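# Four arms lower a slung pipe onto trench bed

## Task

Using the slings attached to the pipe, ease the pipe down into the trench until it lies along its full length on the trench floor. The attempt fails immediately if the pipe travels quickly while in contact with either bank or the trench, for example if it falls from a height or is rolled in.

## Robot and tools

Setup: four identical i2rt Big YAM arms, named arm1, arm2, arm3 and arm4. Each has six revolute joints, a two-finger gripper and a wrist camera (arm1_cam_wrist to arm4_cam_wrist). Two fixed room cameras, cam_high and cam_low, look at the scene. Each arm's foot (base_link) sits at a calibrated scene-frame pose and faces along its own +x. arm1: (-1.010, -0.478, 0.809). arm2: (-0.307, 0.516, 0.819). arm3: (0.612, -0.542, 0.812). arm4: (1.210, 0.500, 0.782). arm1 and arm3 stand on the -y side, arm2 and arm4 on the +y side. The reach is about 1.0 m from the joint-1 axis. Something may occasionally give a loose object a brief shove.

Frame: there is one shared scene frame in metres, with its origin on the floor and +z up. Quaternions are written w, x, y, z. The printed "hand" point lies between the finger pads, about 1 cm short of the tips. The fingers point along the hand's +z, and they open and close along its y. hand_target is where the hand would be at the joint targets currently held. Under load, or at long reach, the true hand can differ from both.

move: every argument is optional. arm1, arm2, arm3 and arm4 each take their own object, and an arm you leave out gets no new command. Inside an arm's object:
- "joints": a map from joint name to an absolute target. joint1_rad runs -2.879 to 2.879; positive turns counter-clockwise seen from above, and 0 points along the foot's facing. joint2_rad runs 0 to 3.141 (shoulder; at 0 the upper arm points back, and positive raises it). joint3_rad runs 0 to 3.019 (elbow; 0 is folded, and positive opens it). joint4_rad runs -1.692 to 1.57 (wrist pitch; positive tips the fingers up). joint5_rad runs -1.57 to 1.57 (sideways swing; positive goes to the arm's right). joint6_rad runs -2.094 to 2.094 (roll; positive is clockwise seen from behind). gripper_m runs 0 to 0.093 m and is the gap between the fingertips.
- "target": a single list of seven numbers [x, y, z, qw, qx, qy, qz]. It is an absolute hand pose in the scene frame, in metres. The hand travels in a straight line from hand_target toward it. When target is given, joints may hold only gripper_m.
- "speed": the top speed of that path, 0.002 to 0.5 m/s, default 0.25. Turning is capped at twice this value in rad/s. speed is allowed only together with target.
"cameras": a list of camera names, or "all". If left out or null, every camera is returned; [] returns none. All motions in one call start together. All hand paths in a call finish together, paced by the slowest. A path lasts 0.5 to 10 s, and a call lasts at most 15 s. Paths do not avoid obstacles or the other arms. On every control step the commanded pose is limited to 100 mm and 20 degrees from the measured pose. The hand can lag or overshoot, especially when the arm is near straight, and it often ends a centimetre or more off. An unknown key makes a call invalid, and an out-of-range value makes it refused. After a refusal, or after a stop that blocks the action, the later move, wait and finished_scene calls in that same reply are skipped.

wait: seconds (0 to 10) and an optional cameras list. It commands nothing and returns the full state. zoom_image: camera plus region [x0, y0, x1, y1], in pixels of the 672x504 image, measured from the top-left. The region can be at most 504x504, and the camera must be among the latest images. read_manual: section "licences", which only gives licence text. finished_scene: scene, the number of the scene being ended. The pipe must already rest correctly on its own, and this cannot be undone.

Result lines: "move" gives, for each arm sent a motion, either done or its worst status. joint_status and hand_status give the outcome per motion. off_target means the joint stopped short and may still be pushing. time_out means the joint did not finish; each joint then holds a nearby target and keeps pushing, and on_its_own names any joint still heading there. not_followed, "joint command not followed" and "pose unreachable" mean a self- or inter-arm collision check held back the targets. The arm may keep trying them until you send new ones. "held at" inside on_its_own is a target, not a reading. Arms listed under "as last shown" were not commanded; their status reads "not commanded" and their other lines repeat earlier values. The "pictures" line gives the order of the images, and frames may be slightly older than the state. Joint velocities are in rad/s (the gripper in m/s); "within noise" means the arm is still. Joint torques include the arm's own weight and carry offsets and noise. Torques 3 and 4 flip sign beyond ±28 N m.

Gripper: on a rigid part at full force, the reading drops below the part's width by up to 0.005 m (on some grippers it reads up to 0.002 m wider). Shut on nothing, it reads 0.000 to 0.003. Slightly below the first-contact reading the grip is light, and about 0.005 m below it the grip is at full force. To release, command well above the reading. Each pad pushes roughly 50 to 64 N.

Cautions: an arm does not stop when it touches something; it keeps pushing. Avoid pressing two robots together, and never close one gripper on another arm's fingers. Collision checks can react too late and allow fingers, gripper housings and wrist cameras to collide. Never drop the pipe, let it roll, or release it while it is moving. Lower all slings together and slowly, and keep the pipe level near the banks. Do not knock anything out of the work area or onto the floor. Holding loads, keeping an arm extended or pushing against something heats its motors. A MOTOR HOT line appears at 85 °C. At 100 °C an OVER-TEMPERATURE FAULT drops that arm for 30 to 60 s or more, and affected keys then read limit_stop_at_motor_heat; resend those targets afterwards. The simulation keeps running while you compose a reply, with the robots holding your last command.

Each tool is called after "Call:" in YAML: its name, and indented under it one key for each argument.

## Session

Call:
move:
  arm1: {"target":[-0.670,-0.495,0.69,0,0.7071,-0.7071,0]}
  arm2: {"target":[-0.693,0.305,0.70,0,0.7071,0.7071,0]}
  arm3: {"target":[0.885,-0.505,0.69,0,0.7071,-0.7071,0]}
  arm4: {"target":[0.872,0.298,0.70,0,0.7071,0.7071,0]}

Scene clock: 4.00 s.
Joint torques (N m): arm1=[-0.26 -10.64 4.85 0.91 0.04 -0.03] | arm2=[0.5 -16.85 7.72 -0.12 -0.08 0.07] | arm3=[1.9 6.59 9.62 0.73 0.28 0.09] | arm4=[-0.26 -13.16 6.56 0.54 0.07 -0.02]
Heat: arm1: hottest joint2_rad 29 °C; arm2: hottest gripper 29 °C; arm3: hottest joint2_rad 28 °C; arm4: hottest joint5_rad 29 °C.
move: arm1 off_target; arm2 off_target; arm3 not_followed; arm4 off_target
Joint velocities: within noise
arm1.joint_positions: joint1_rad=-1.435 joint2_rad=+1.844 joint3_rad=+0.668 joint4_rad=-0.424 joint5_rad=-0.011 joint6_rad=-1.614 gripper_m=+0.09396
arm1.joint_status: not commanded
arm1.hand: x=-0.6800 y=-0.4918 z=+0.6921 quat_wxyz=(+0.004, +0.707, -0.707, -0.006) (m; scene frame)
arm1.hand_target: x=-0.6701 y=-0.4950 z=+0.6902 quat_wxyz=(+0.000, +0.707, -0.707, +0.000) (m; scene frame)
arm1.hand_status: off_target (0.011 m and 0.9 deg from the pose sent, 0.767 m and 54.2 deg at the start; a joint's target at an end of its range on 13 of 120 steps)
arm2.joint_positions: joint1_rad=-1.020 joint2_rad=+2.009 joint3_rad=+0.952 joint4_rad=-0.575 joint5_rad=+0.012 joint6_rad=-1.062 gripper_m=+0.09396
arm2.joint_status: not commanded
arm2.hand: x=-0.6760 y=+0.3203 z=+0.6900 quat_wxyz=(-0.008, -0.714, -0.700, -0.024) (m; scene frame)
arm2.hand_target: x=-0.6923 y=+0.3052 z=+0.7004 quat_wxyz=(+0.000, -0.707, -0.707, +0.000) (m; scene frame)
arm2.hand_status: off_target (0.025 m and 3.2 deg from the pose sent, 0.820 m and 70.5 deg at the start)
arm3.joint_positions: joint1_rad=+0.148 joint2_rad=+0.014 joint3_rad=+0.516 joint4_rad=-1.689 joint5_rad=+0.650 joint6_rad=+0.053 gripper_m=+0.09396
arm3.joint_status: not commanded
arm3.on_its_own: joint1_rad is held at +0.156, not at its first target +0.407; joint2_rad is held at +0.014, not at its first target +0.467; joint3_rad is held at +0.539, not at its first target +1.354; joint4_rad is held at -1.689, not at its first target -1.241; joint5_rad is held at +0.649, not at its first target -0.228; joint6_rad is held at +0.054, not at its first target -0.247
arm3.hand: x=+0.6931 y=-0.4572 z=+1.0051 quat_wxyz=(-0.365, +0.699, -0.615, +0.027) (m; scene frame)
arm3.hand_target: x=+0.6921 y=-0.4565 z=+1.0143 quat_wxyz=(-0.370, +0.697, -0.614, +0.016) (m; scene frame)
arm3.hand_status: not_followed (0.372 m and 43.5 deg from the pose sent, 0.804 m and 86.9 deg at the start; pose on its path clipped on 90 of 120 steps; a joint's target at an end of its range on 79 of 120 steps)
arm4.joint_positions: joint1_rad=-1.086 joint2_rad=+1.820 joint3_rad=+0.805 joint4_rad=-0.604 joint5_rad=+0.003 joint6_rad=-1.015 gripper_m=+0.09396
arm4.joint_status: not commanded
arm4.hand: x=+0.8937 y=+0.3066 z=+0.6918 quat_wxyz=(-0.006, -0.709, -0.705, -0.025) (m; scene frame)
arm4.hand_target: x=+0.8724 y=+0.2983 z=+0.7007 quat_wxyz=(+0.000, -0.707, -0.707, +0.000) (m; scene frame)
arm4.hand_status: off_target (0.025 m and 2.9 deg from the pose sent, 0.737 m and 59.3 deg at the start)
pictures: arm1_cam_wrist, arm2_cam_wrist, arm3_cam_wrist, arm4_cam_wrist, cam_high, cam_low
pose unreachable (arm3 arm): on one or more control steps of this call this arm could not follow its commanded pose, so it was not sent that pose on those steps. On the call's last step it was still not sent that pose. It may still have moved: this result reports where it is.
cause: moving toward the commanded pose would bring two parts of the arm too close to each other (its upper arm (the part past joint 2) and its fingers).

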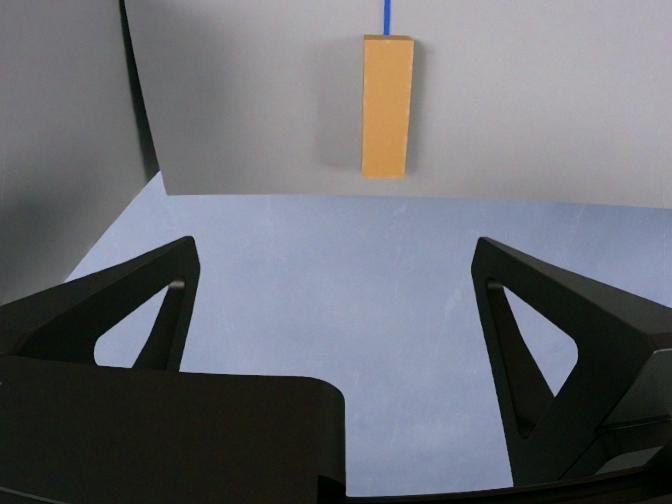

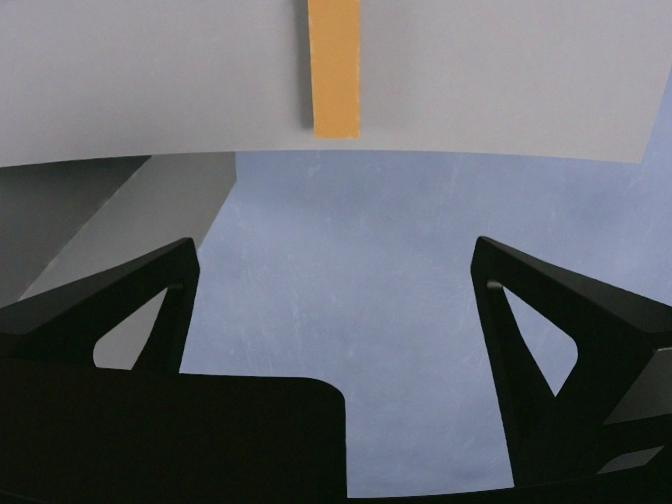

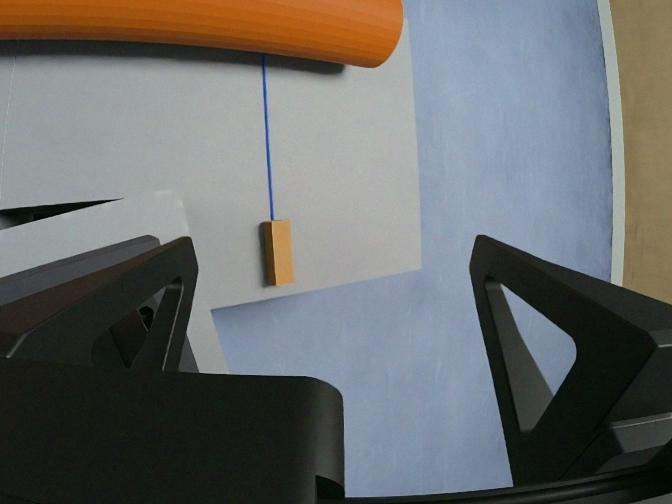

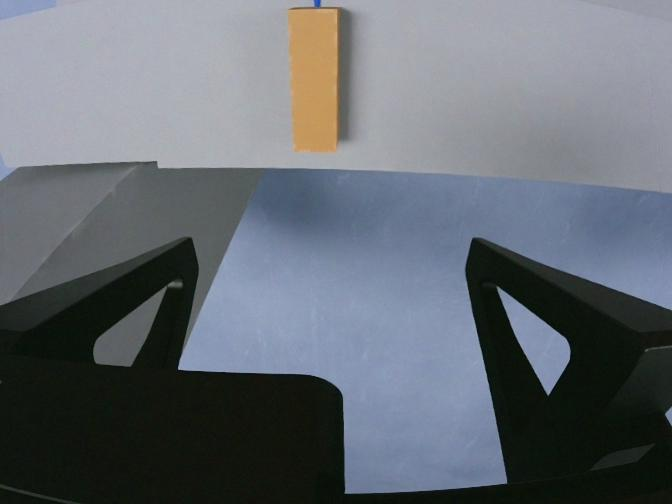

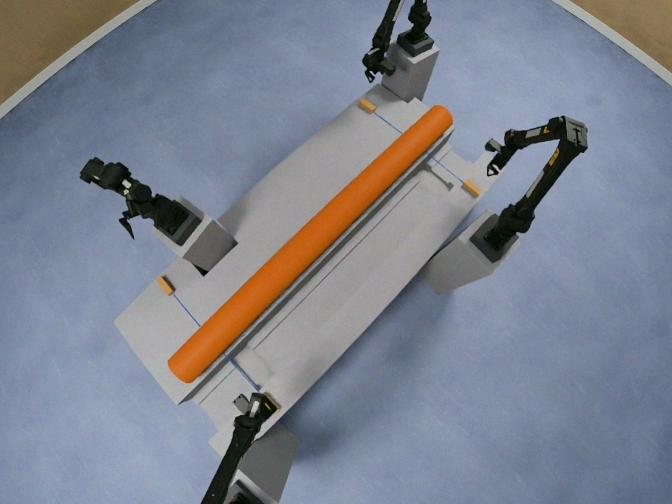

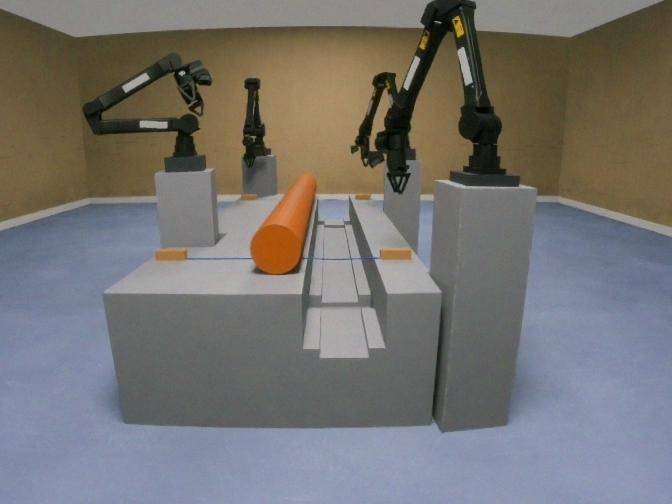

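Call:
move:
  arm3: {"joints":{"joint1_rad":-1.466,"joint2_rad":1.787,"joint3_rad":0.504,"joint4_rad":-0.32,"joint5_rad":0.007,"joint6_rad":-1.299}}
  arm1: {"target":[-0.656,-0.511,0.56,0,0.7071,-0.7071,0]}
  arm2: {"target":[-0.674,0.312,0.563,0,0.7071,0.7071,0]}
  arm4: {"target":[0.911,0.312,0.563,0,0.7071,0.7071,0]}

Scene clock: 11.40 s.
Joint torques (N m): arm1=[-0.26 -14.39 1.58 1.02 0 -0.12] | arm2=[0.44 -18.02 3.71 -0.02 -0.08 0.09] | arm3=[1.08 -11.81 2.59 0.35 -0.33 -0.07] | arm4=[1.03 -14.92 1.26 0.65 0.04 0.23]
Heat: arm1: hottest joint2_rad 30 °C; arm2: hottest joint3_rad 29 °C; arm3: hottest joint2_rad 29 °C; arm4: hottest joint3_rad 29 °C.
move: arm1 done; arm2 off_target; arm3 done; arm4 off_target
Joint velocities: within noise
arm1.joint_positions: joint1_rad=-1.475 joint2_rad=+2.268 joint3_rad=+0.795 joint4_rad=-0.118 joint5_rad=-0.010 joint6_rad=-1.650 gripper_m=+0.09396
arm1.joint_status: not commanded
arm1.hand: x=-0.6591 y=-0.5078 z=+0.5650 quat_wxyz=(+0.001, +0.706, -0.708, -0.003) (m; scene frame)
arm1.hand_target: x=-0.6560 y=-0.5110 z=+0.5602 quat_wxyz=(+0.000, +0.707, -0.707, +0.000) (m; scene frame)
arm1.hand_status: done (0.007 m and 0.4 deg from the pose sent, 0.136 m and 0.9 deg at the start)
arm2.joint_positions: joint1_rad=-1.018 joint2_rad=+2.348 joint3_rad=+0.978 joint4_rad=-0.254 joint5_rad=+0.012 joint6_rad=-1.062 gripper_m=+0.09396
arm2.joint_status: not commanded
arm2.hand: x=-0.6603 y=+0.3255 z=+0.5564 quat_wxyz=(-0.007, -0.713, -0.701, -0.020) (m; scene frame)
arm2.hand_target: x=-0.6737 y=+0.3121 z=+0.5633 quat_wxyz=(+0.000, -0.707, -0.707, +0.000) (m; scene frame)
arm2.hand_status: off_target (0.020 m and 2.7 deg from the pose sent, 0.127 m and 3.1 deg at the start)
arm3.joint_positions: joint1_rad=-1.465 joint2_rad=+1.782 joint3_rad=+0.503 joint4_rad=-0.330 joint5_rad=+0.009 joint6_rad=-1.292 gripper_m=+0.09397
arm3.joint_status: all done
arm3.hand: x=+0.8713 y=-0.4715 z=+0.6885 quat_wxyz=(+0.014, +0.704, -0.710, -0.008) (m; scene frame)
arm3.hand_target: x=+0.8729 y=-0.4708 z=+0.6873 quat_wxyz=(+0.011, +0.707, -0.707, -0.007) (m; scene frame)
arm3.hand_status: not commanded
arm4.joint_positions: joint1_rad=-1.086 joint2_rad=+2.187 joint3_rad=+0.760 joint4_rad=-0.172 joint5_rad=+0.004 joint6_rad=-1.016 gripper_m=+0.09396
arm4.joint_status: not commanded
arm4.hand: x=+0.9169 y=+0.3202 z=+0.5577 quat_wxyz=(-0.004, -0.709, -0.706, -0.015) (m; scene frame)
arm4.hand_target: x=+0.9112 y=+0.3121 z=+0.5629 quat_wxyz=(+0.000, -0.707, -0.707, +0.000) (m; scene frame)
arm4.hand_status: off_target (0.011 m and 1.8 deg from the pose sent, 0.130 m and 2.9 deg at the start)
pictures: arm1_cam_wrist, arm2_cam_wrist, arm3_cam_wrist, arm4_cam_wrist, cam_high, cam_low

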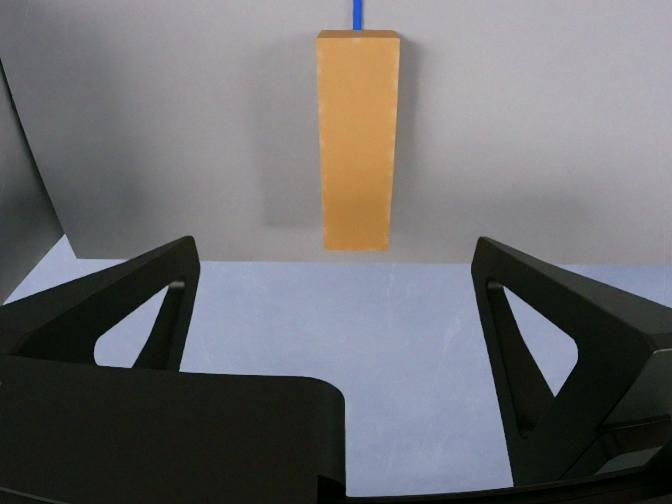

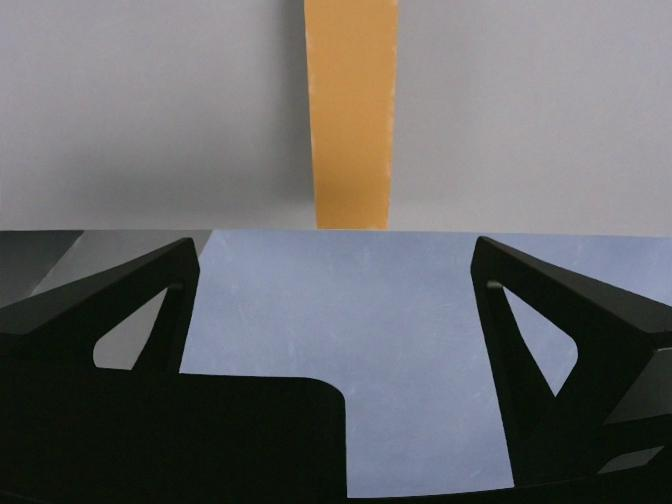

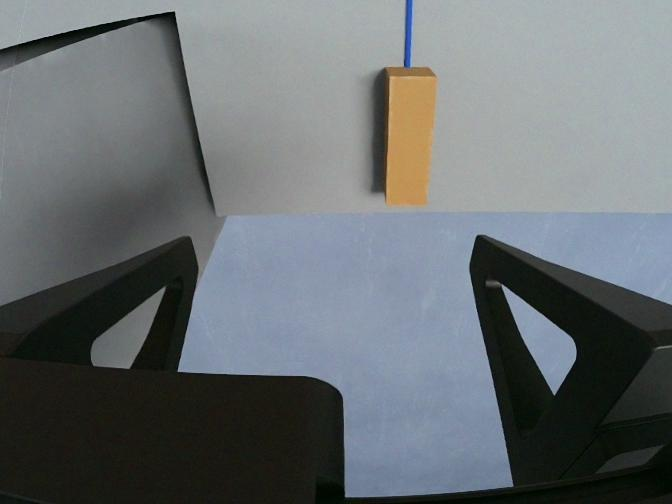

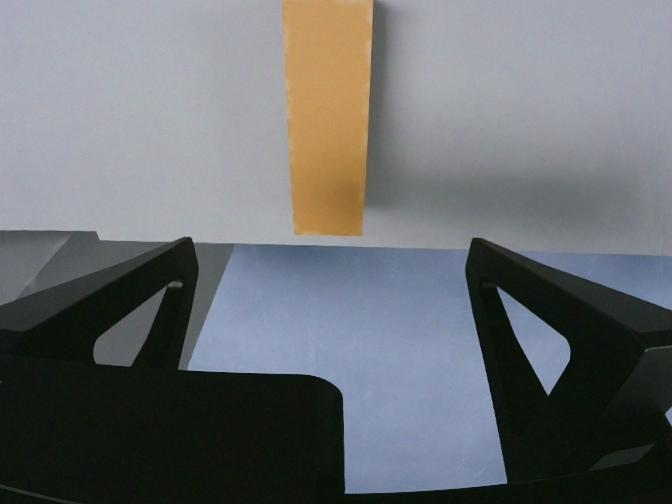

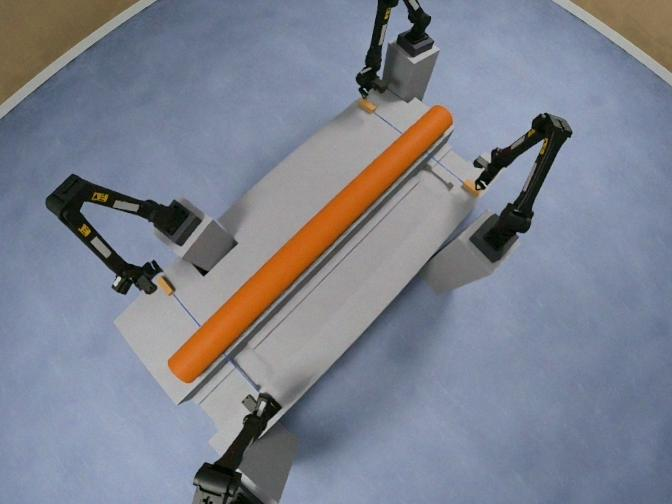

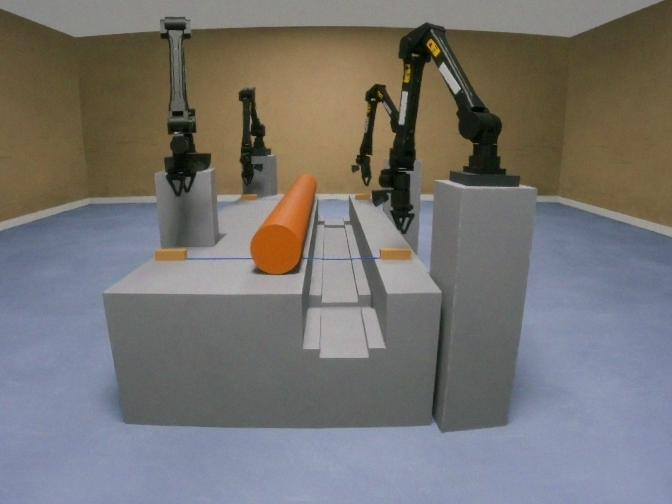

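Call:
move:
  arm1: {"target":[-0.661,-0.513,0.457,0,0.7071,-0.7071,0]}
  arm2: {"target":[-0.676,0.311,0.458,0,0.7071,0.7071,0]}
  arm3: {"target":[0.916,-0.522,0.457,0,0.7071,-0.7071,0]}
  arm4: {"target":[0.912,0.310,0.458,0,0.7071,0.7071,0]}

Scene clock: 18.53 s.
Joint torques (N m): arm1=[-1.2 -14.51 0.1 0.9 0.01 -0.09] | arm2=[0.26 -16.73 2.74 0.14 -0.17 0.06] | arm3=[0.85 -16.91 -1.36 0.44 -0.2 -0.07] | arm4=[0.97 -13.39 0.75 0.73 -0.09 0.27]
Heat: arm1: hottest joint2_rad 30 °C; arm2: hottest joint2_rad 29 °C; arm3: hottest joint2_rad 29 °C; arm4: hottest joint3_rad 29 °C.
move: arm1 off_target; arm2 done; arm3 done; arm4 done
Joint velocities: within noise
arm1.joint_positions: joint1_rad=-1.478 joint2_rad=+2.567 joint3_rad=+0.936 joint4_rad=+0.054 joint5_rad=-0.010 joint6_rad=-1.654 gripper_m=+0.09396
arm1.joint_status: not commanded
arm1.hand: x=-0.6545 y=-0.5100 z=+0.4661 quat_wxyz=(-0.004, +0.707, -0.707, +0.003) (m; scene frame)
arm1.hand_target: x=-0.6610 y=-0.5129 z=+0.4574 quat_wxyz=(+0.000, +0.707, -0.707, +0.000) (m; scene frame)
arm1.hand_status: off_target (0.012 m and 0.5 deg from the pose sent, 0.108 m and 0.4 deg at the start)
arm2.joint_positions: joint1_rad=-1.018 joint2_rad=+2.606 joint3_rad=+1.131 joint4_rad=-0.123 joint5_rad=+0.014 joint6_rad=-1.062 gripper_m=+0.09396
arm2.joint_status: not commanded
arm2.hand: x=-0.6720 y=+0.3182 z=+0.4626 quat_wxyz=(-0.002, -0.713, -0.701, -0.009) (m; scene frame)
arm2.hand_target: x=-0.6761 y=+0.3110 z=+0.4583 quat_wxyz=(+0.000, -0.707, -0.707, +0.000) (m; scene frame)
arm2.hand_status: done (0.009 m and 1.4 deg from the pose sent, 0.101 m and 2.7 deg at the start)
arm3.joint_positions: joint1_rad=-1.669 joint2_rad=+2.601 joint3_rad=+0.832 joint4_rad=+0.193 joint5_rad=+0.009 joint6_rad=-1.498 gripper_m=+0.09397
arm3.joint_status: not commanded
arm3.hand: x=+0.9176 y=-0.5206 z=+0.4597 quat_wxyz=(+0.000, +0.705, -0.709, -0.001) (m; scene frame)
arm3.hand_target: x=+0.9160 y=-0.5219 z=+0.4570 quat_wxyz=(+0.000, +0.707, -0.707, +0.000) (m; scene frame)
arm3.hand_status: done (0.003 m and 0.3 deg from the pose sent, 0.241 m and 1.9 deg at the start)
arm4.joint_positions: joint1_rad=-1.080 joint2_rad=+2.481 joint3_rad=+0.883 joint4_rad=+0.018 joint5_rad=+0.007 joint6_rad=-1.015 gripper_m=+0.09396
arm4.joint_status: not commanded
arm4.hand: x=+0.9133 y=+0.3155 z=+0.4627 quat_wxyz=(+0.000, -0.707, -0.707, -0.006) (m; scene frame)
arm4.hand_target: x=+0.9121 y=+0.3101 z=+0.4581 quat_wxyz=(+0.000, -0.707, -0.707, +0.000) (m; scene frame)
arm4.hand_status: done (0.007 m and 0.7 deg from the pose sent, 0.100 m and 1.8 deg at the start)
pictures: arm1_cam_wrist, arm2_cam_wrist, arm3_cam_wrist, arm4_cam_wrist, cam_high, cam_low

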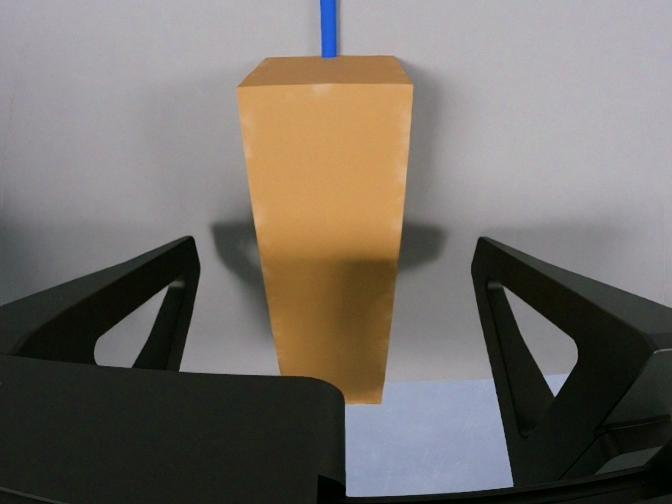

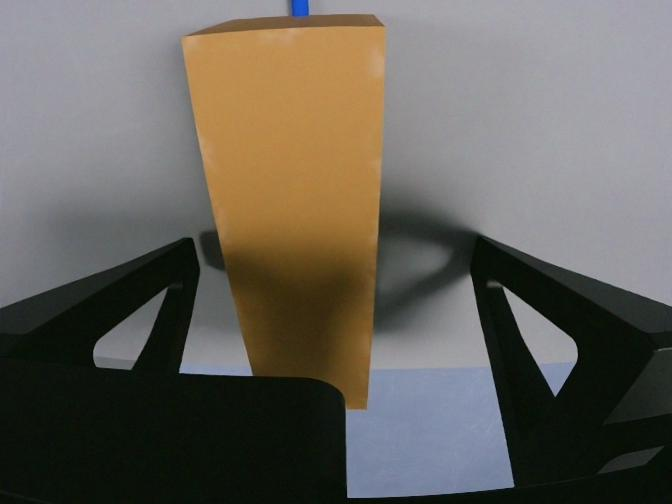

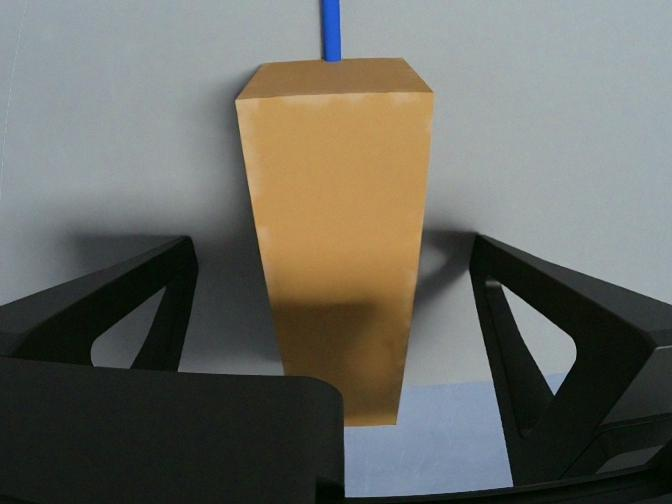

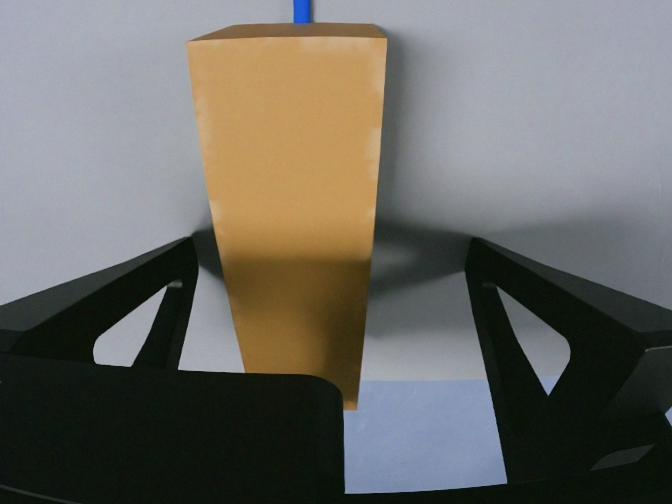

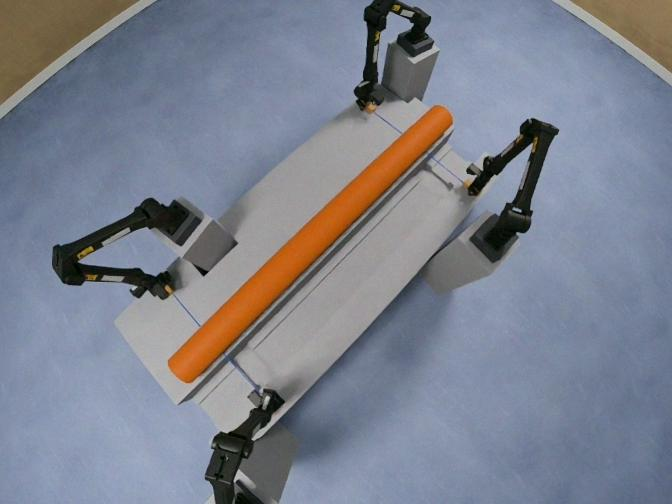

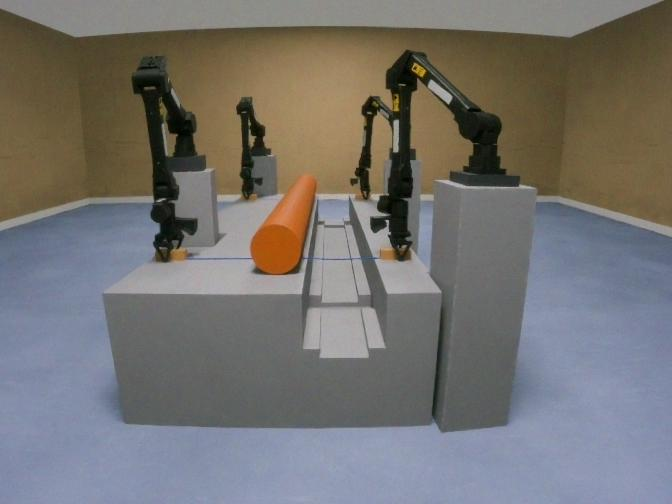

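Call:
move:
  arm1: {"target":[-0.661,-0.513,0.450,0,0.7071,-0.7071,0],"joints":{"gripper_m":0.036}}
  arm2: {"target":[-0.665,0.308,0.457,0,0.7071,0.7071,0],"joints":{"gripper_m":0.036}}
  arm3: {"joints":{"gripper_m":0.036}}
  arm4: {"target":[0.923,0.307,0.457,0,0.7071,0.7071,0],"joints":{"gripper_m":0.036}}
  cameras: []

Call:
move:
  arm1: {"joints":{"gripper_m":0.01}}
  arm2: {"joints":{"gripper_m":0.01}}
  arm3: {"joints":{"gripper_m":0.01}}
  arm4: {"joints":{"gripper_m":0.01}}

Scene clock: 24.90 s.
Joint torques (N m): arm1=[-0.79 -13.39 0.24 0.94 -0.01 -0.08] | arm2=[1.03 -16.85 0.94 0.28 -0.29 0.24] | arm3=[0.97 -16.91 -1.32 0.39 -0.2 -0.05] | arm4=[1.55 -13.27 -0.61 0.77 -0.11 0.35]
Heat: arm1: hottest joint2_rad 30 °C; arm2: hottest joint2_rad 29 °C; arm3: hottest joint2_rad 29 °C; arm4: hottest joint3_rad 29 °C.
move: arm1 off_target; arm2 off_target; arm3 done; arm4 off_target
Joint velocities: within noise
arm1.joint_positions: joint1_rad=-1.478 joint2_rad=+2.579 joint3_rad=+0.944 joint4_rad=+0.058 joint5_rad=-0.010 joint6_rad=-1.655 gripper_m=+0.03611
arm1.joint_status: all done
arm1.hand: x=-0.6541 y=-0.5102 z=+0.4620 quat_wxyz=(-0.004, +0.707, -0.707, +0.003) (m; scene frame)
arm1.hand_target: x=-0.6613 y=-0.5128 z=+0.4505 quat_wxyz=(+0.000, +0.707, -0.707, +0.000) (m; scene frame)
arm1.hand_status: off_target (0.014 m and 0.5 deg from the pose sent, 0.017 m and 0.5 deg at the start)
arm2.joint_positions: joint1_rad=-1.010 joint2_rad=+2.608 joint3_rad=+1.130 joint4_rad=-0.104 joint5_rad=+0.017 joint6_rad=-1.060 gripper_m=+0.03630
arm2.joint_status: all done
arm2.hand: x=-0.6734 y=+0.3140 z=+0.4618 quat_wxyz=(+0.001, -0.711, -0.703, -0.001) (m; scene frame)
arm2.hand_target: x=-0.6650 y=+0.3083 z=+0.4571 quat_wxyz=(+0.000, -0.707, -0.707, +0.000) (m; scene frame)
arm2.hand_status: off_target (0.011 m and 0.6 deg from the pose sent, 0.013 m and 1.4 deg at the start)
arm3.joint_positions: joint1_rad=-1.669 joint2_rad=+2.601 joint3_rad=+0.832 joint4_rad=+0.194 joint5_rad=+0.009 joint6_rad=-1.502 gripper_m=+0.03629
arm3.joint_status: all done
arm3.hand: x=+0.9178 y=-0.5206 z=+0.4597 quat_wxyz=(+0.000, +0.706, -0.708, +0.000) (m; scene frame)
arm3.hand_target: x=+0.9160 y=-0.5219 z=+0.4570 quat_wxyz=(+0.000, +0.707, -0.707, +0.000) (m; scene frame)
arm3.hand_status: not commanded
arm4.joint_positions: joint1_rad=-1.064 joint2_rad=+2.482 joint3_rad=+0.883 joint4_rad=+0.039 joint5_rad=+0.008 joint6_rad=-0.998 gripper_m=+0.03630
arm4.joint_status: all done
arm4.hand: x=+0.9123 y=+0.3084 z=+0.4622 quat_wxyz=(+0.003, -0.707, -0.707, +0.004) (m; scene frame)
arm4.hand_target: x=+0.9229 y=+0.3073 z=+0.4572 quat_wxyz=(+0.000, -0.707, -0.707, +0.000) (m; scene frame)
arm4.hand_status: off_target (0.012 m and 0.5 deg from the pose sent, 0.014 m and 0.7 deg at the start)
pictures: none
No camera images: "cameras" was empty.

Scene clock: 25.40 s.
Joint torques (N m): arm1=[-0.67 -13.57 0.28 1.05 0.01 -0.13] | arm2=[0.97 -16.85 0.96 0.25 -0.3 0.24] | arm3=[1.03 -16.85 -1.33 0.36 -0.2 -0.05] | arm4=[1.55 -13.27 -0.59 0.76 -0.11 0.35]
Heat: arm1: hottest joint2_rad 30 °C; arm2: hottest joint2_rad 29 °C; arm3: hottest joint2_rad 29 °C; arm4: hottest joint3_rad 29 °C.
move: arm1 off_target; arm2 off_target; arm3 off_target; arm4 off_target
Joint velocities: within noise
arm1.joint_positions: joint1_rad=-1.478 joint2_rad=+2.579 joint3_rad=+0.944 joint4_rad=+0.059 joint5_rad=-0.010 joint6_rad=-1.656 gripper_m=+0.03397
arm1.joint_status: gripper_m off_target (ended at +0.03400, target +0.01000)
arm1.hand: x=-0.6539 y=-0.5102 z=+0.4620 quat_wxyz=(-0.004, +0.707, -0.707, +0.003) (m; scene frame)
arm1.hand_target: x=-0.6613 y=-0.5128 z=+0.4505 quat_wxyz=(+0.000, +0.707, -0.707, +0.000) (m; scene frame)
arm1.hand_status: not commanded
arm2.joint_positions: joint1_rad=-1.009 joint2_rad=+2.608 joint3_rad=+1.130 joint4_rad=-0.104 joint5_rad=+0.017 joint6_rad=-1.060 gripper_m=+0.03489
arm2.joint_status: gripper_m off_target (ended at +0.03491, target +0.01000)
arm2.hand: x=-0.6732 y=+0.3140 z=+0.4618 quat_wxyz=(+0.001, -0.711, -0.703, -0.001) (m; scene frame)
arm2.hand_target: x=-0.6649 y=+0.3083 z=+0.4571 quat_wxyz=(+0.000, -0.707, -0.707, +0.000) (m; scene frame)
arm2.hand_status: not commanded
arm3.joint_positions: joint1_rad=-1.669 joint2_rad=+2.601 joint3_rad=+0.832 joint4_rad=+0.194 joint5_rad=+0.009 joint6_rad=-1.503 gripper_m=+0.03508
arm3.joint_status: gripper_m off_target (ended at +0.03510, target +0.01000)
arm3.hand: x=+0.9178 y=-0.5206 z=+0.4597 quat_wxyz=(+0.000, +0.707, -0.708, +0.000) (m; scene frame)
arm3.hand_target: x=+0.9160 y=-0.5219 z=+0.4570 quat_wxyz=(+0.000, +0.707, -0.707, +0.000) (m; scene frame)
arm3.hand_status: not commanded
arm4.joint_positions: joint1_rad=-1.064 joint2_rad=+2.482 joint3_rad=+0.883 joint4_rad=+0.039 joint5_rad=+0.008 joint6_rad=-0.998 gripper_m=+0.03511
arm4.joint_status: gripper_m off_target (ended at +0.03513, target +0.01000)
arm4.hand: x=+0.9123 y=+0.3084 z=+0.4622 quat_wxyz=(+0.003, -0.707, -0.707, +0.004) (m; scene frame)
arm4.hand_target: x=+0.9229 y=+0.3073 z=+0.4572 quat_wxyz=(+0.000, -0.707, -0.707, +0.000) (m; scene frame)
arm4.hand_status: not commanded
pictures: arm1_cam_wrist, arm2_cam_wrist, arm3_cam_wrist, arm4_cam_wrist, cam_high, cam_low

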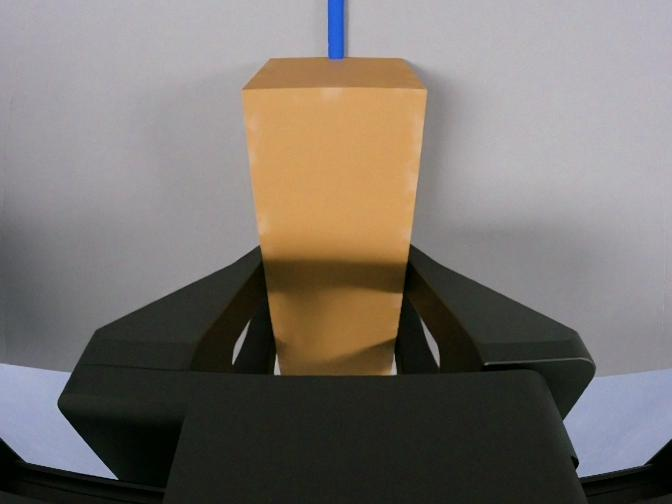

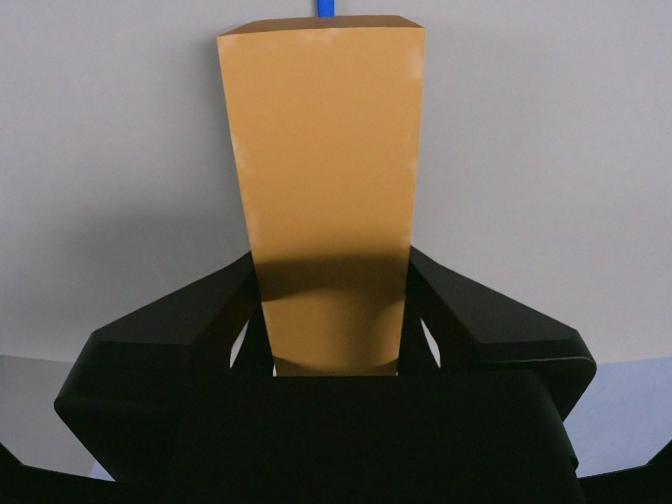

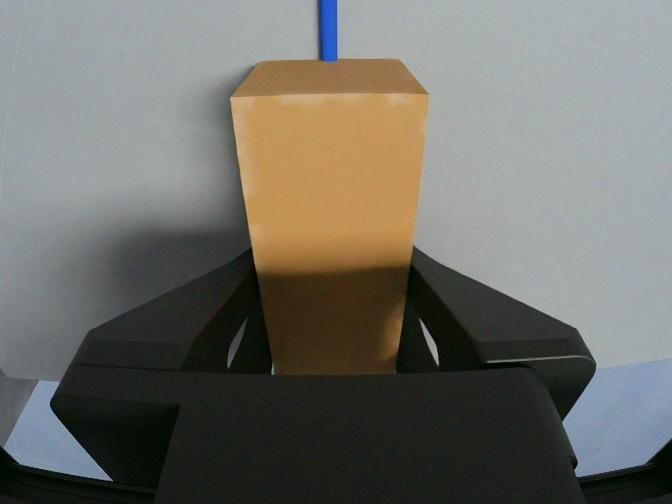

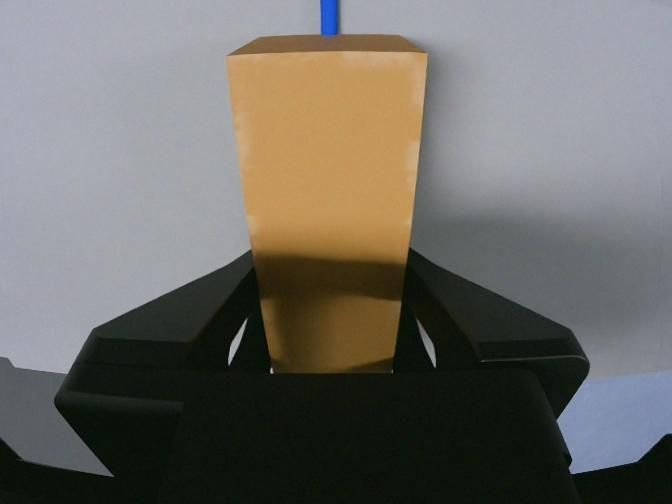

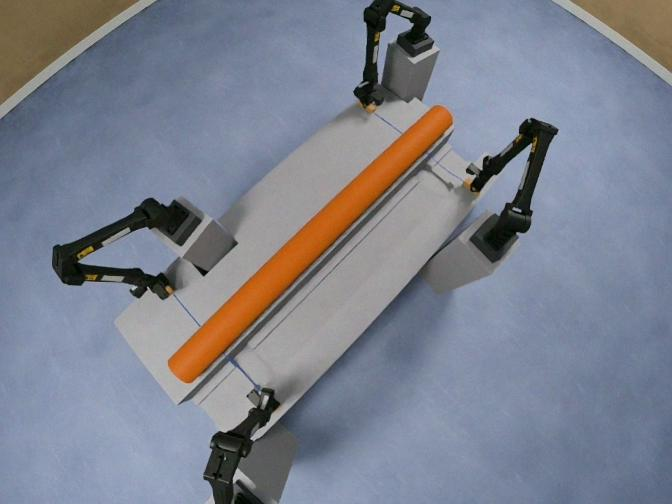

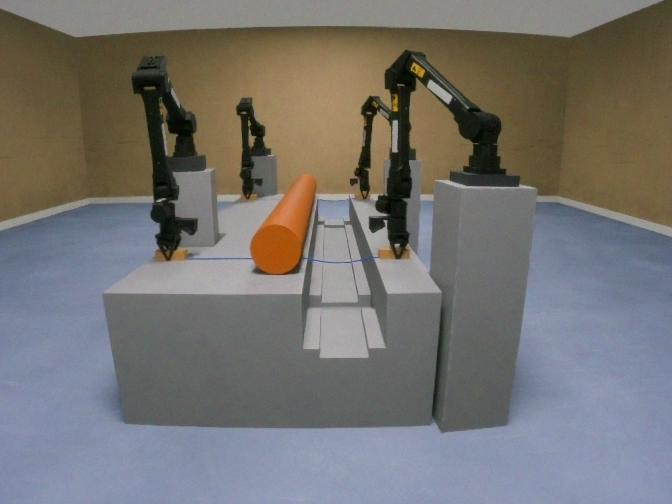

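Call:
move:
  arm1: {"target":[-0.659,-0.28,0.74,0,0.7071,-0.7071,0]}
  arm2: {"target":[-0.670,0.055,0.75,0,0.7071,0.7071,0]}
  arm3: {"target":[0.919,-0.28,0.74,0,0.7071,-0.7071,0]}
  arm4: {"target":[0.913,0.055,0.75,0,0.7071,0.7071,0]}
  cameras: []

Call:
move:
  arm1: {"target":[-0.645,-0.28,0.95,0,0.7071,-0.7071,0],"speed":0.08}
  arm2: {"target":[-0.680,0.045,0.94,0,0.7071,0.7071,0],"speed":0.08}
  arm3: {"target":[0.925,-0.27,0.95,0,0.7071,-0.7071,0],"speed":0.08}
  arm4: {"target":[0.905,0.045,0.94,0,0.7071,0.7071,0],"speed":0.08}
  cameras: ["cam_low","cam_high"]

Scene clock: 32.03 s.
Joint torques (N m): arm1=[-0.21 -14.27 6.76 0.05 -0.07 0.1] | arm2=[-0.26 -22.36 11.03 -0.94 -0.15 0.2] | arm3=[1.2 -17.14 6.27 -0.39 -0.22 0.09] | arm4=[0.32 -19.9 8.95 -0.31 0.08 0.32]
Heat: arm1: hottest joint2_rad 30 °C; arm2: hottest joint2_rad 30 °C; arm3: hottest joint2_rad 30 °C; arm4: hottest joint3_rad 29 °C.
move: arm1 off_target; arm2 off_target; arm3 off_target; arm4 off_target
Joint velocities: within noise
arm1.joint_positions: joint1_rad=-0.881 joint2_rad=+1.816 joint3_rad=+0.852 joint4_rad=-0.628 joint5_rad=-0.015 joint6_rad=-1.070 gripper_m=+0.03397
arm1.joint_status: not commanded
arm1.hand: x=-0.6685 y=-0.2851 z=+0.7334 quat_wxyz=(+0.007, +0.711, -0.703, -0.002) (m; scene frame)
arm1.hand_target: x=-0.6590 y=-0.2801 z=+0.7401 quat_wxyz=(+0.000, +0.707, -0.707, +0.000) (m; scene frame)
arm1.hand_status: off_target (0.013 m and 1.0 deg from the pose sent, 0.361 m and 0.6 deg at the start)
arm2.joint_positions: joint1_rad=-0.608 joint2_rad=+2.177 joint3_rad=+1.454 joint4_rad=-0.900 joint5_rad=+0.009 joint6_rad=-0.672 gripper_m=+0.03486
arm2.joint_status: not commanded
arm2.hand: x=-0.6605 y=+0.0712 z=+0.7323 quat_wxyz=(+0.002, -0.706, -0.708, -0.019) (m; scene frame)
arm2.hand_target: x=-0.6697 y=+0.0555 z=+0.7504 quat_wxyz=(+0.000, -0.707, -0.707, +0.000) (m; scene frame)
arm2.hand_status: off_target (0.026 m and 2.2 deg from the pose sent, 0.387 m and 0.6 deg at the start)
arm3.joint_positions: joint1_rad=-1.025 joint2_rad=+1.826 joint3_rad=+0.857 joint4_rad=-0.624 joint5_rad=+0.006 joint6_rad=-0.869 gripper_m=+0.03507
arm3.joint_status: not commanded
arm3.hand: x=+0.9117 y=-0.2859 z=+0.7346 quat_wxyz=(+0.007, +0.710, -0.704, +0.000) (m; scene frame)
arm3.hand_target: x=+0.9189 y=-0.2801 z=+0.7400 quat_wxyz=(+0.000, +0.707, -0.707, +0.000) (m; scene frame)
arm3.hand_status: off_target (0.011 m and 0.9 deg from the pose sent, 0.369 m and 0.1 deg at the start)
arm4.joint_positions: joint1_rad=-0.655 joint2_rad=+2.000 joint3_rad=+1.270 joint4_rad=-0.888 joint5_rad=+0.003 joint6_rad=-0.601 gripper_m=+0.03510
arm4.joint_status: not commanded
arm4.hand: x=+0.9233 y=+0.0729 z=+0.7281 quat_wxyz=(+0.004, -0.703, -0.711, -0.024) (m; scene frame)
arm4.hand_target: x=+0.9135 y=+0.0557 z=+0.7502 quat_wxyz=(+0.000, -0.707, -0.707, +0.000) (m; scene frame)
arm4.hand_status: off_target (0.030 m and 2.8 deg from the pose sent, 0.383 m and 0.5 deg at the start)
pictures: none
No camera images: "cameras" was empty.

Scene clock: 35.20 s.
Joint torques (N m): arm1=[-2.08 -20.31 14.65 -1.74 -0.04 -0.2] | arm2=[-0.62 -32.85 12.98 -2.67 -0.28 -0.01] | arm3=[0.97 -24.06 13.26 -2.06 -0.22 -0.06] | arm4=[0.32 -29.86 11.37 -2.17 -0.09 0.1]
Heat: arm1: hottest joint2_rad 31 °C; arm2: hottest joint2_rad 30 °C; arm3: hottest joint2_rad 30 °C; arm4: hottest joint3_rad 29 °C.
move: arm1 off_target; arm2 off_target; arm3 off_target; arm4 off_target
Joint velocities: within noise
arm1.joint_positions: joint1_rad=-0.881 joint2_rad=+1.570 joint3_rad=+1.026 joint4_rad=-1.163 joint5_rad=-0.014 joint6_rad=-1.064 gripper_m=+0.03397
arm1.joint_status: not commanded
arm1.hand: x=-0.6784 y=-0.2884 z=+0.8799 quat_wxyz=(+0.062, +0.707, -0.705, -0.017) (m; scene frame)
arm1.hand_target: x=-0.6498 y=-0.2823 z=+0.9469 quat_wxyz=(+0.000, +0.707, -0.707, +0.002) (m; scene frame)
arm1.hand_status: off_target (0.078 m and 7.4 deg from the pose sent, 0.218 m and 1.0 deg at the start)
arm2.joint_positions: joint1_rad=-0.604 joint2_rad=+2.106 joint3_rad=+1.504 joint4_rad=-1.117 joint5_rad=+0.014 joint6_rad=-0.654 gripper_m=+0.03459
arm2.joint_status: not commanded
arm2.hand: x=-0.6500 y=+0.0833 z=+0.7893 quat_wxyz=(+0.011, -0.709, -0.702, -0.066) (m; scene frame)
arm2.hand_target: x=-0.6658 y=+0.0632 z=+0.8796 quat_wxyz=(+0.000, -0.707, -0.707, +0.000) (m; scene frame)
arm2.hand_status: off_target (0.158 m and 7.7 deg from the pose sent, 0.210 m and 2.2 deg at the start; pose on its path clipped on 42 of 95 steps)
arm3.joint_positions: joint1_rad=-1.013 joint2_rad=+1.576 joint3_rad=+1.038 joint4_rad=-1.174 joint5_rad=+0.006 joint6_rad=-0.843 gripper_m=+0.03501
arm3.joint_status: not commanded
arm3.hand: x=+0.9015 y=-0.2894 z=+0.8850 quat_wxyz=(+0.066, +0.704, -0.707, -0.003) (m; scene frame)
arm3.hand_target: x=+0.9217 y=-0.2729 z=+0.9476 quat_wxyz=(+0.000, +0.707, -0.707, +0.000) (m; scene frame)
arm3.hand_status: off_target (0.072 m and 7.6 deg from the pose sent, 0.216 m and 0.9 deg at the start)
arm4.joint_positions: joint1_rad=-0.653 joint2_rad=+1.926 joint3_rad=+1.340 joint4_rad=-1.128 joint5_rad=+0.009 joint6_rad=-0.584 gripper_m=+0.03501
arm4.joint_status: not commanded
arm4.hand: x=+0.9308 y=+0.0846 z=+0.7893 quat_wxyz=(+0.016, -0.706, -0.704, -0.070) (m; scene frame)
arm4.hand_target: x=+0.9176 y=+0.0643 z=+0.8791 quat_wxyz=(+0.000, -0.707, -0.707, +0.000) (m; scene frame)
arm4.hand_status: off_target (0.158 m and 8.2 deg from the pose sent, 0.214 m and 2.8 deg at the start; pose on its path clipped on 42 of 95 steps)
pictures: cam_high, cam_low

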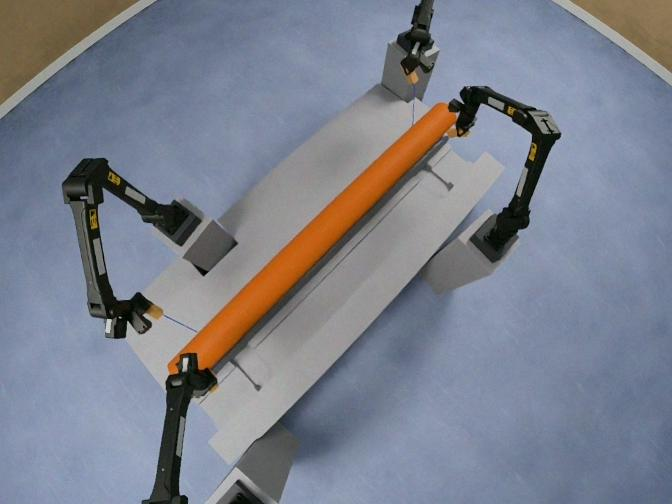

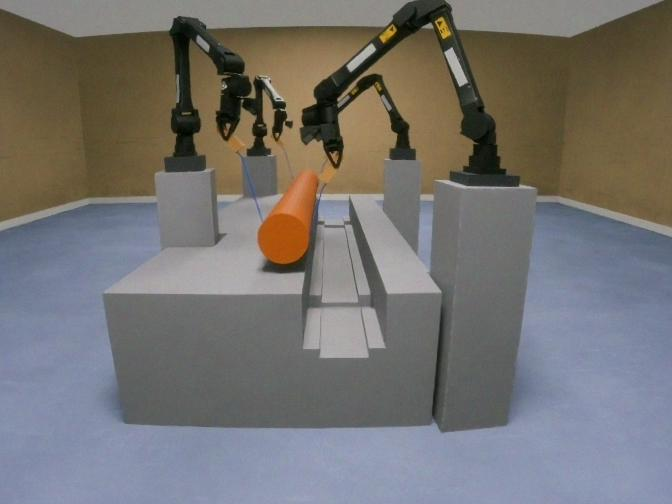

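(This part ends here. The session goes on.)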